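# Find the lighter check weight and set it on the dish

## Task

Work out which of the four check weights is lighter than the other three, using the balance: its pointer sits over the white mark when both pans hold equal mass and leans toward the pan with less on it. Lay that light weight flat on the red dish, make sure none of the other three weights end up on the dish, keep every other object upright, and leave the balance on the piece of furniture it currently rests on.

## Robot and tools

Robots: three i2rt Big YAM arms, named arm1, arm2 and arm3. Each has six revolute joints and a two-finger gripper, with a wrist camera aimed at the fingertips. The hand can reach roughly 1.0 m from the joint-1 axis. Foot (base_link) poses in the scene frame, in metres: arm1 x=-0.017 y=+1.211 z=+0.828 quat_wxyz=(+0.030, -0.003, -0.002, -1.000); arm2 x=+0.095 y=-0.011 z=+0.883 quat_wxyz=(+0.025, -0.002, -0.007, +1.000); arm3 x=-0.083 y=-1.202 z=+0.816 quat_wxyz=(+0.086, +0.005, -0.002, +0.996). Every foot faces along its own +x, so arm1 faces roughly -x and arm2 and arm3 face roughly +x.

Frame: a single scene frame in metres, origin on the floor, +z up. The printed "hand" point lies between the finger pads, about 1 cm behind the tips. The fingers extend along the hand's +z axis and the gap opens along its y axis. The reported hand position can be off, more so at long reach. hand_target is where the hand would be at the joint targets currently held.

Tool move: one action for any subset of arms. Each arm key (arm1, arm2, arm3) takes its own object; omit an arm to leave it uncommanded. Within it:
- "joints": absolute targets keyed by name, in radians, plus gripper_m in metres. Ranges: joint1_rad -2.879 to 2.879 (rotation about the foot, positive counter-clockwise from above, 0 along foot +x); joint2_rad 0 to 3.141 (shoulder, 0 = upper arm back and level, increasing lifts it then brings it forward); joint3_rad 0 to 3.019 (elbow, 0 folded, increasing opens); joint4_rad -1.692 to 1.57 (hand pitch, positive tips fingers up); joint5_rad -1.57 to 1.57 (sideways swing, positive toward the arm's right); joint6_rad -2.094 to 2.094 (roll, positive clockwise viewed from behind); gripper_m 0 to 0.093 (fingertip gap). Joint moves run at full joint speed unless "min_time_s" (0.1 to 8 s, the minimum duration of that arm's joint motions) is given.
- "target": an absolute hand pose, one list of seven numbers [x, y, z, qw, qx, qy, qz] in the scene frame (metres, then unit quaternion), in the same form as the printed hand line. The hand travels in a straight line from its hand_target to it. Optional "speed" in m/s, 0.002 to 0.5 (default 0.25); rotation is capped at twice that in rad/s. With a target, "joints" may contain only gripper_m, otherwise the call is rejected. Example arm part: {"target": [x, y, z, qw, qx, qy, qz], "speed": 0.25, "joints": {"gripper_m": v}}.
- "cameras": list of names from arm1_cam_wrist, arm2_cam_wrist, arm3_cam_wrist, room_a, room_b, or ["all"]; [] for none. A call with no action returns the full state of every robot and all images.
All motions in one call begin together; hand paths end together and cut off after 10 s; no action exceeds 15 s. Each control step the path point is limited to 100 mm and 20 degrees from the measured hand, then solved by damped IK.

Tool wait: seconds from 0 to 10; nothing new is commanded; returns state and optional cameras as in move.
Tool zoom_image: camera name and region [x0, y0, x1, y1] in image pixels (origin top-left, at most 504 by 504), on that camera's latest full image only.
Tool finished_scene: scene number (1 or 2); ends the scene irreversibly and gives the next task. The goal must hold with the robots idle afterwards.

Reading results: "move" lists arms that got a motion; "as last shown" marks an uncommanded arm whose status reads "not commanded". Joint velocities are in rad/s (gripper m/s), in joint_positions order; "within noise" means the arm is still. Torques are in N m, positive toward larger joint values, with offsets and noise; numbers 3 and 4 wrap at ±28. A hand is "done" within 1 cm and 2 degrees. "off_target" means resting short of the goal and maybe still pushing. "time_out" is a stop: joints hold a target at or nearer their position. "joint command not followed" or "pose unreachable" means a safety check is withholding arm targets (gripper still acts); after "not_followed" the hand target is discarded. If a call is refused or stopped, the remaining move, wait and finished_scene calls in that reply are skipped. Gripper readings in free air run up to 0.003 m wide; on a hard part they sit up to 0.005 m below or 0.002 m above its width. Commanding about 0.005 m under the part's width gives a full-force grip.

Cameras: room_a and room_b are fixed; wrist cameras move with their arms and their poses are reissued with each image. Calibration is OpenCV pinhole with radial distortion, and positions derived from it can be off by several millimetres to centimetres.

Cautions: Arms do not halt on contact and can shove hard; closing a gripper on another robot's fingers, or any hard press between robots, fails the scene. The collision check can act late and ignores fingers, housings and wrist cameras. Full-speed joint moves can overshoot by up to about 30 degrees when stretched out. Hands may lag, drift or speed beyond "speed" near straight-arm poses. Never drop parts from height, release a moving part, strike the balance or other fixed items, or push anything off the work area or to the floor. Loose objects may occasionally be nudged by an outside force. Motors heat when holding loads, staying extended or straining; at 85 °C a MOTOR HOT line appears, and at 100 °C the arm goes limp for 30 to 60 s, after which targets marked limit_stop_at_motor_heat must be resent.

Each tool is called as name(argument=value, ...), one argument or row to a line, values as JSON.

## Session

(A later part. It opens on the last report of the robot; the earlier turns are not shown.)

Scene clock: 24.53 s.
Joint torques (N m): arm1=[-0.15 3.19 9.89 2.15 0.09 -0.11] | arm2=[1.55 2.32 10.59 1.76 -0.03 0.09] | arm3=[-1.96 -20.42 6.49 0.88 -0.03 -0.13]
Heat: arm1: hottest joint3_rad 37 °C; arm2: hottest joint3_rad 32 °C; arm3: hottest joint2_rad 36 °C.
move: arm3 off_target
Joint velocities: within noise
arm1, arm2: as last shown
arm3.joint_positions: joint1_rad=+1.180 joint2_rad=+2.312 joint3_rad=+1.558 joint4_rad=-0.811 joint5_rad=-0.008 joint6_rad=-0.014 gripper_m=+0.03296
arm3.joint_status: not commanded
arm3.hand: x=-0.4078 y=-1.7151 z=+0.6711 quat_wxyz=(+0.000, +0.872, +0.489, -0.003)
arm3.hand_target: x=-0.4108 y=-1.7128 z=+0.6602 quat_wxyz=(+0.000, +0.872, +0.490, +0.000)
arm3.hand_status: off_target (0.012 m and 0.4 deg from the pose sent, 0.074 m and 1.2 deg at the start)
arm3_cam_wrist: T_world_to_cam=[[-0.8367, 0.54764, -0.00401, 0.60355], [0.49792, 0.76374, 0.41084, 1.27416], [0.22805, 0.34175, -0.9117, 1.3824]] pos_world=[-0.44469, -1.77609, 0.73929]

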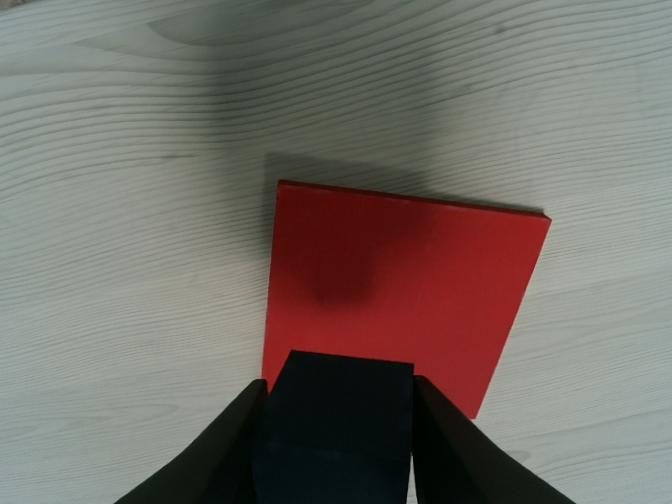

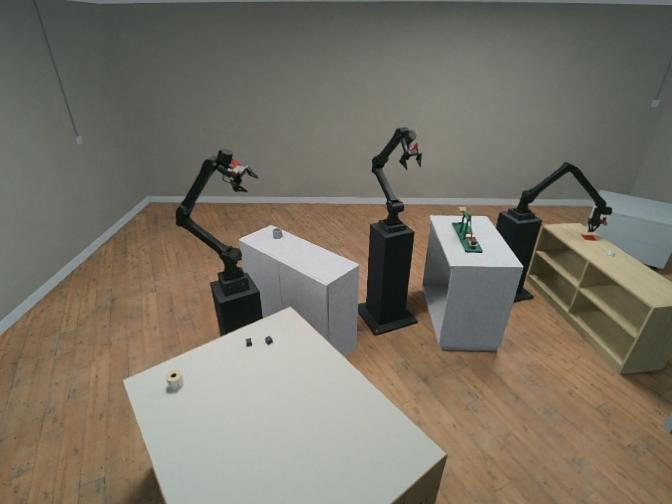

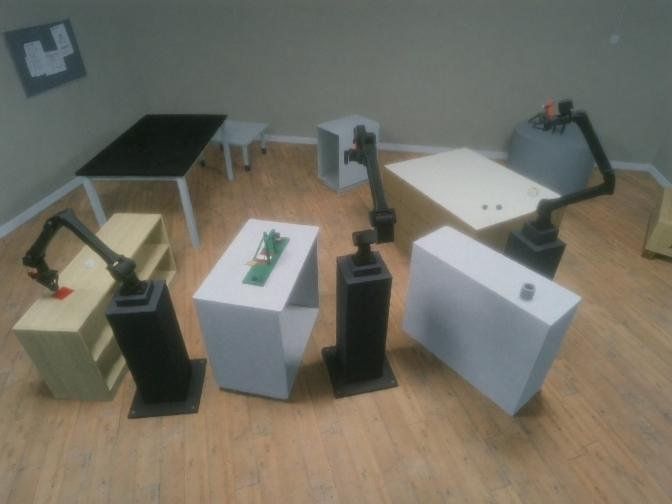

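move(
  arm3={"target":[-0.416,-1.69,0.638,0.0,0.872,0.490,0.0],"speed":0.12},
  cameras=["arm3_cam_wrist"],
)

move(
  arm3={"target":[-0.416,-1.69,0.624,0.0,0.872,0.490,0.0],"speed":0.05},
  cameras=["arm3_cam_wrist","room_a","room_b"],
)

zoom_image(
  camera="room_b",
  region=[20, 240, 110, 320],
)

zoom_image(
  camera="room_a",
  region=[550, 190, 630, 260],
)

Scene clock: 26.03 s.
Joint torques (N m): arm1=[-0.32 2.78 9.8 2.24 0.1 -0.15] | arm2=[1.73 2.08 10.59 1.72 -0.04 0.1] | arm3=[-1.55 -19.49 5.55 0.96 -0.04 -0.13]
Heat: arm1: hottest joint3_rad 37 °C; arm2: hottest joint3_rad 33 °C; arm3: hottest joint2_rad 37 °C.
move: arm3 off_target
Joint velocities: within noise
arm1, arm2: as last shown
arm3.joint_positions: joint1_rad=+1.149 joint2_rad=+2.313 joint3_rad=+1.509 joint4_rad=-0.742 joint5_rad=-0.009 joint6_rad=-0.041 gripper_m=+0.03296
arm3.joint_status: not commanded
arm3.hand: x=-0.4184 y=-1.6975 z=+0.6569 quat_wxyz=(+0.005, +0.873, +0.488, -0.011)
arm3.hand_target: x=-0.4156 y=-1.6898 z=+0.6386 quat_wxyz=(+0.000, +0.872, +0.490, +0.000)
arm3.hand_status: off_target (0.020 m and 1.4 deg from the pose sent, 0.042 m and 0.4 deg at the start)
arm3_cam_wrist: T_world_to_cam=[[-0.83516, 0.55, -0.00408, 0.58967], [0.50405, 0.76832, 0.39448, 1.29305], [0.2201, 0.32739, -0.9189, 1.34295]] pos_world=[-0.45487, -1.75747, 0.72637]

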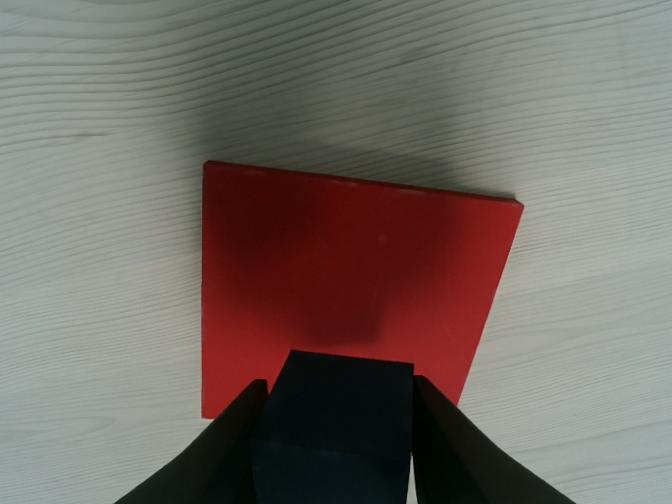

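Scene clock: 27.10 s.
Joint torques (N m): arm1=[-0.09 2.96 9.74 2.06 0.09 -0.14] | arm2=[1.44 2.26 10.51 1.8 -0.03 0.09] | arm3=[-1.67 -19.66 5.89 0.92 -0.02 -0.12]
Heat: arm1: hottest joint3_rad 37 °C; arm2: hottest joint3_rad 33 °C; arm3: hottest joint2_rad 37 °C.
move: arm3 off_target
Joint velocities: within noise
arm1, arm2: as last shown
arm3.joint_positions: joint1_rad=+1.149 joint2_rad=+2.342 joint3_rad=+1.509 joint4_rad=-0.722 joint5_rad=-0.009 joint6_rad=-0.041 gripper_m=+0.03296
arm3.joint_status: not commanded
arm3.hand: x=-0.4166 y=-1.6945 z=+0.6403 quat_wxyz=(+0.003, +0.873, +0.488, -0.007)
arm3.hand_target: x=-0.4157 y=-1.6898 z=+0.6244 quat_wxyz=(+0.000, +0.872, +0.490, +0.000)
arm3.hand_status: off_target (0.017 m and 0.9 deg from the pose sent, 0.034 m and 1.4 deg at the start)
arm3_cam_wrist: T_world_to_cam=[[-0.8351, 0.55008, -0.00413, 0.58963], [0.50224, 0.7655, 0.4022, 1.28583], [0.22441, 0.33381, -0.91554, 1.33681]] pos_world=[-0.45338, -1.75488, 0.70918]

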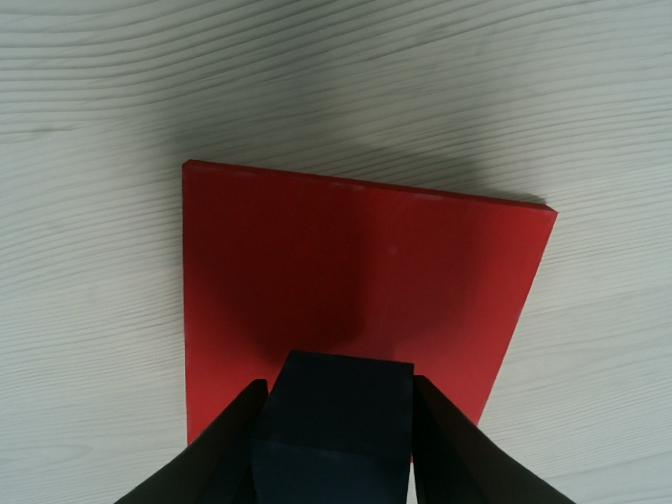

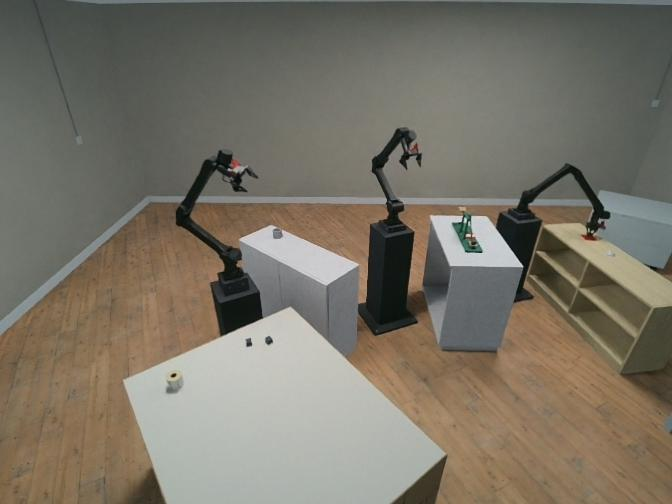

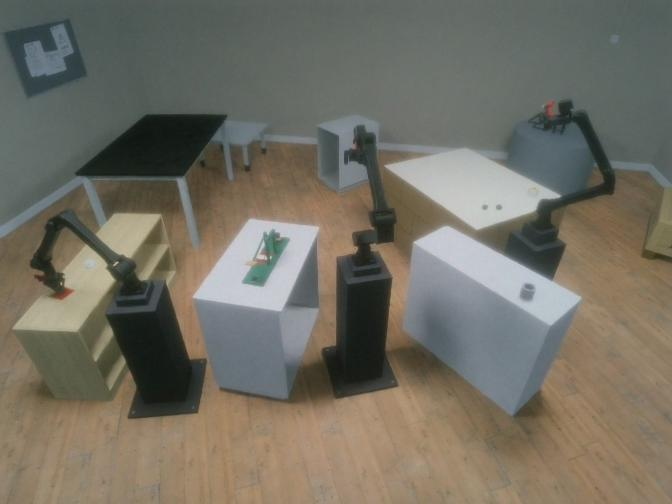

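Scaled by 5.600 from the camera's image (finer frame: 960x720).

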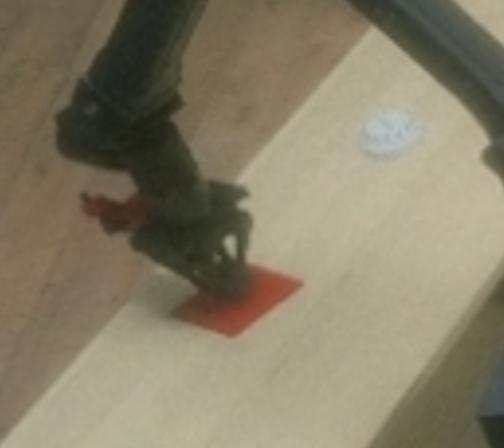

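Scaled by 6.300 from the camera's image (finer frame: 960x720).

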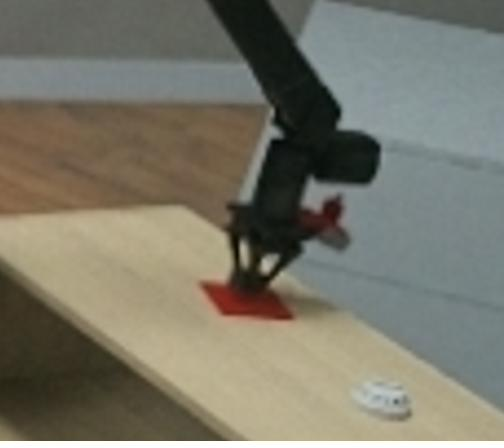

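move(
  arm3={"target":[-0.416,-1.69,0.612,0.0,0.872,0.490,0.0],"speed":0.05},
)

move(
  arm3={"target":[-0.416,-1.69,0.602,0.0,0.872,0.490,0.0],"speed":0.05},
  cameras=["arm3_cam_wrist","room_b"],
)

Scene clock: 28.23 s.
Joint torques (N m): arm1=[-0.44 3.08 9.83 2.07 0.11 -0.17] | arm2=[1.61 2.32 10.55 1.8 -0.03 0.09] | arm3=[-1.55 -19.25 6.17 0.9 -0.03 -0.13]
Heat: arm1: hottest joint3_rad 37 °C; arm2: hottest joint3_rad 33 °C; arm3: hottest joint2_rad 37 °C.
move: arm3 off_target
Joint velocities: within noise
arm1, arm2: as last shown
arm3.joint_positions: joint1_rad=+1.149 joint2_rad=+2.360 joint3_rad=+1.509 joint4_rad=-0.703 joint5_rad=-0.009 joint6_rad=-0.041 gripper_m=+0.03296
arm3.joint_status: not commanded
arm3.hand: x=-0.4163 y=-1.6939 z=+0.6306 quat_wxyz=(+0.003, +0.873, +0.488, -0.008)
arm3.hand_target: x=-0.4156 y=-1.6897 z=+0.6126 quat_wxyz=(+0.000, +0.872, +0.490, +0.000)
arm3.hand_status: off_target (0.019 m and 1.0 deg from the pose sent, 0.029 m and 0.9 deg at the start)
pictures: none

Scene clock: 29.20 s.
Joint torques (N m): arm1=[-0.44 2.9 9.83 2.14 0.1 -0.14] | arm2=[1.61 2.26 10.59 1.76 -0.01 0.08] | arm3=[-1.73 -18.02 6.45 1.11 -0.03 -0.12]
Heat: arm1: hottest joint3_rad 37 °C; arm2: hottest joint3_rad 33 °C; arm3: hottest joint2_rad 37 °C.
move: arm3 off_target
Joint velocities: within noise
arm1, arm2: as last shown
arm3.joint_positions: joint1_rad=+1.149 joint2_rad=+2.360 joint3_rad=+1.509 joint4_rad=-0.694 joint5_rad=-0.009 joint6_rad=-0.042 gripper_m=+0.03296
arm3.joint_status: not commanded
arm3.hand: x=-0.4174 y=-1.6955 z=+0.6302 quat_wxyz=(+0.005, +0.873, +0.488, -0.012)
arm3.hand_target: x=-0.4151 y=-1.6890 z=+0.6031 quat_wxyz=(+0.000, +0.872, +0.490, +0.000)
arm3.hand_status: off_target (0.029 m and 1.5 deg from the pose sent, 0.029 m and 1.0 deg at the start)
arm3_cam_wrist: T_world_to_cam=[[-0.83541, 0.54961, -0.00406, 0.58852], [0.50394, 0.76891, 0.39348, 1.30304], [0.21938, 0.32667, -0.91932, 1.31629]] pos_world=[-0.45377, -1.75536, 0.69977]

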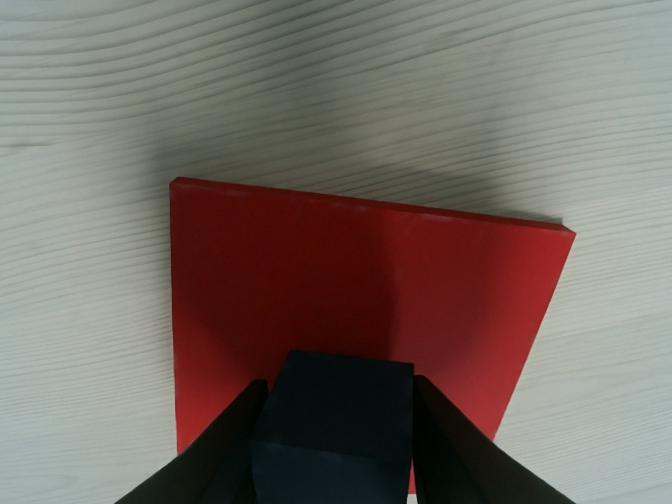

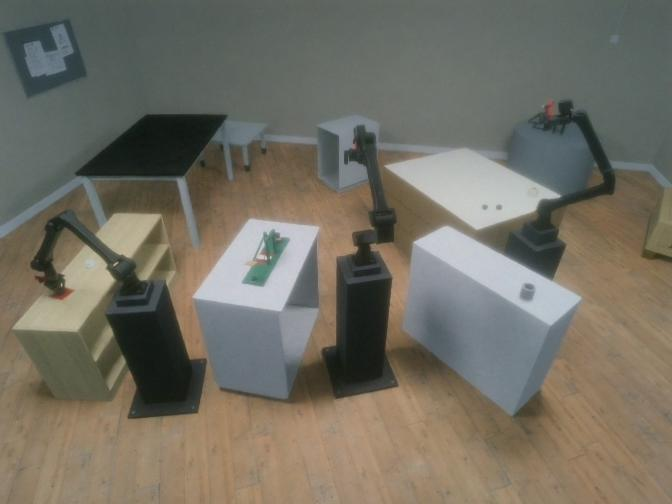

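move(
  arm3={"target":[-0.416,-1.693,0.595,0.0,0.872,0.490,0.0],"speed":0.05},
)

Scene clock: 30.30 s.
Joint torques (N m): arm1=[-0.56 2.9 9.74 2.14 0.09 -0.14] | arm2=[1.67 2.32 10.5 1.76 -0.02 0.08] | arm3=[-1.44 -16.85 7.27 1.26 -0.03 -0.09]
Heat: arm1: hottest joint3_rad 37 °C; arm2: hottest joint3_rad 33 °C; arm3: hottest joint2_rad 37 °C.
move: arm3 off_target
Joint velocities: within noise
arm1.joint_positions: joint1_rad=+0.776 joint2_rad=+0.602 joint3_rad=+1.507 joint4_rad=-1.261 joint5_rad=+0.098 joint6_rad=+0.607 gripper_m=+0.09396
arm1.joint_status: not commanded
arm1.hand: x=-0.1701 y=+1.0659 z=+1.4453 quat_wxyz=(-0.349, -0.815, -0.066, +0.457)
arm1.hand_target: x=-0.1672 y=+1.0691 z=+1.4583 quat_wxyz=(-0.357, -0.807, -0.065, +0.466)
arm1.hand_status: not commanded
arm2.joint_positions: joint1_rad=+0.021 joint2_rad=+0.603 joint3_rad=+1.379 joint4_rad=-1.633 joint5_rad=-0.031 joint6_rad=+0.148 gripper_m=+0.09396
arm2.joint_status: not commanded
arm2.hand: x=-0.0901 y=-0.0175 z=+1.3638 quat_wxyz=(+0.028, +0.934, -0.076, -0.347)
arm2.hand_target: x=-0.0886 y=-0.0177 z=+1.3730 quat_wxyz=(+0.029, +0.930, -0.075, -0.358)
arm2.hand_status: not commanded
arm3.joint_positions: joint1_rad=+1.149 joint2_rad=+2.361 joint3_rad=+1.509 joint4_rad=-0.692 joint5_rad=-0.009 joint6_rad=-0.042 gripper_m=+0.03296
arm3.joint_status: not commanded
arm3.hand: x=-0.4175 y=-1.6957 z=+0.6297 quat_wxyz=(+0.005, +0.873, +0.488, -0.012)
arm3.hand_target: x=-0.4147 y=-1.6913 z=+0.5966 quat_wxyz=(+0.000, +0.872, +0.490, +0.000)
arm3.hand_status: off_target (0.035 m and 1.5 deg from the pose sent, 0.035 m and 1.5 deg at the start)
pictures: none

move(
  arm3={"target":[-0.416,-1.693,0.608,0.0,0.872,0.490,0.0],"speed":0.1},
)

move(
  arm3={"joints":{"gripper_m":0.07}},
)

move(
  arm3={"target":[-0.416,-1.693,0.76,0.0,0.872,0.490,0.0],"speed":0.15},
  cameras=["arm3_cam_wrist","room_a","room_b"],
)

Scene clock: 31.43 s.
Joint torques (N m): arm1=[-0.5 3.37 9.84 2.02 0.07 -0.16] | arm2=[1.49 2.37 10.61 1.77 -0.02 0.09] | arm3=[-1.55 -18.55 7.04 0.51 -0.03 -0.09]
Heat: arm1: hottest joint3_rad 37 °C; arm2: hottest joint3_rad 33 °C; arm3: hottest joint2_rad 37 °C.
move: arm3 off_target
Joint velocities: within noise
arm1, arm2: as last shown
arm3.joint_positions: joint1_rad=+1.149 joint2_rad=+2.361 joint3_rad=+1.509 joint4_rad=-0.692 joint5_rad=-0.009 joint6_rad=-0.042 gripper_m=+0.03296
arm3.joint_status: not commanded
arm3.hand: x=-0.4175 y=-1.6957 z=+0.6297 quat_wxyz=(+0.005, +0.873, +0.488, -0.012)
arm3.hand_target: x=-0.4155 y=-1.6924 z=+0.6087 quat_wxyz=(+0.000, +0.872, +0.490, +0.000)
arm3.hand_status: off_target (0.022 m and 1.5 deg from the pose sent, 0.022 m and 1.5 deg at the start)
pictures: none

Scene clock: 32.10 s.
Joint torques (N m): arm1=[-0.09 3.14 9.83 2.11 0.09 -0.12] | arm2=[1.67 2.49 10.59 1.73 -0.02 0.08] | arm3=[-1.44 -19.19 6.93 0.54 -0.02 -0.09]
Heat: arm1: hottest joint3_rad 37 °C; arm2: hottest joint3_rad 33 °C; arm3: hottest joint2_rad 37 °C.
move: arm3 done
Joint velocities: within noise
arm1, arm2: as last shown
arm3.joint_positions: joint1_rad=+1.149 joint2_rad=+2.370 joint3_rad=+1.509 joint4_rad=-0.693 joint5_rad=-0.009 joint6_rad=-0.042 gripper_m=+0.06985
arm3.joint_status: all done
arm3.hand: x=-0.4160 y=-1.6933 z=+0.6249 quat_wxyz=(+0.003, +0.873, +0.488, -0.008)
arm3.hand_target: x=-0.4154 y=-1.6924 z=+0.6086 quat_wxyz=(+0.000, +0.872, +0.490, +0.000)
arm3.hand_status: not commanded
pictures: none

Scene clock: 33.87 s.
Joint torques (N m): arm1=[-0.91 3.14 9.85 2.02 0.1 -0.15] | arm2=[1.32 2.37 10.52 1.77 -0.03 0.09] | arm3=[-1.73 -21.66 7.2 0.18 -0.02 -0.12]
Heat: arm1: hottest joint3_rad 38 °C; arm2: hottest joint3_rad 34 °C; arm3: hottest joint2_rad 38 °C.
move: arm3 done
Joint velocities: within noise
arm1, arm2: as last shown
arm3.joint_positions: joint1_rad=+1.149 joint2_rad=+2.149 joint3_rad=+1.509 joint4_rad=-0.943 joint5_rad=-0.009 joint6_rad=-0.042 gripper_m=+0.06993
arm3.joint_status: not commanded
arm3.hand: x=-0.4121 y=-1.6899 z=+0.7509 quat_wxyz=(-0.004, +0.873, +0.488, +0.005)
arm3.hand_target: x=-0.4159 y=-1.6930 z=+0.7601 quat_wxyz=(+0.000, +0.872, +0.490, +0.000)
arm3.hand_status: done (0.010 m and 0.8 deg from the pose sent, 0.135 m and 1.0 deg at the start)
arm3_cam_wrist: T_world_to_cam=[[-0.83507, 0.55012, -0.00447, 0.59166], [0.49564, 0.75585, 0.42783, 1.19727], [0.23874, 0.35505, -0.90385, 1.46848]] pos_world=[-0.44991, -1.75182, 0.8177]

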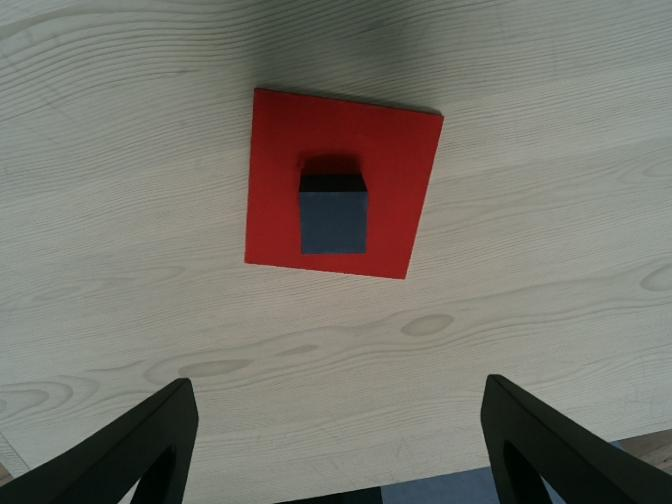

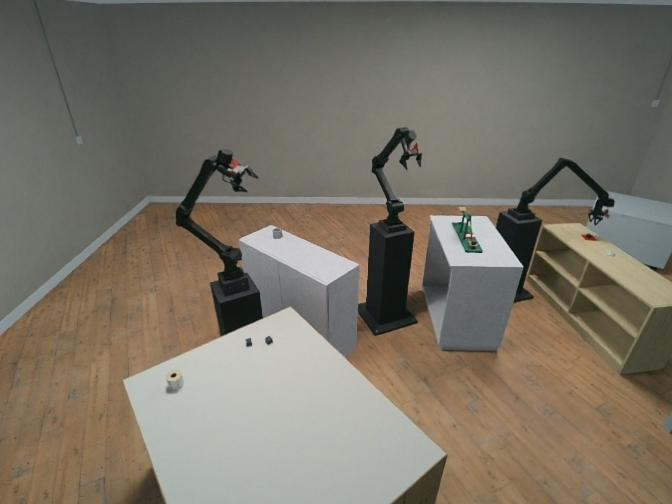

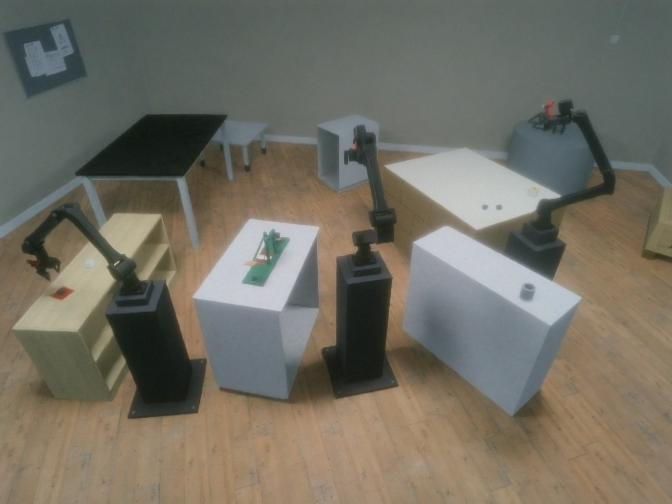

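finished_scene(
  scene=2,
)

The scene is finished: the task was done.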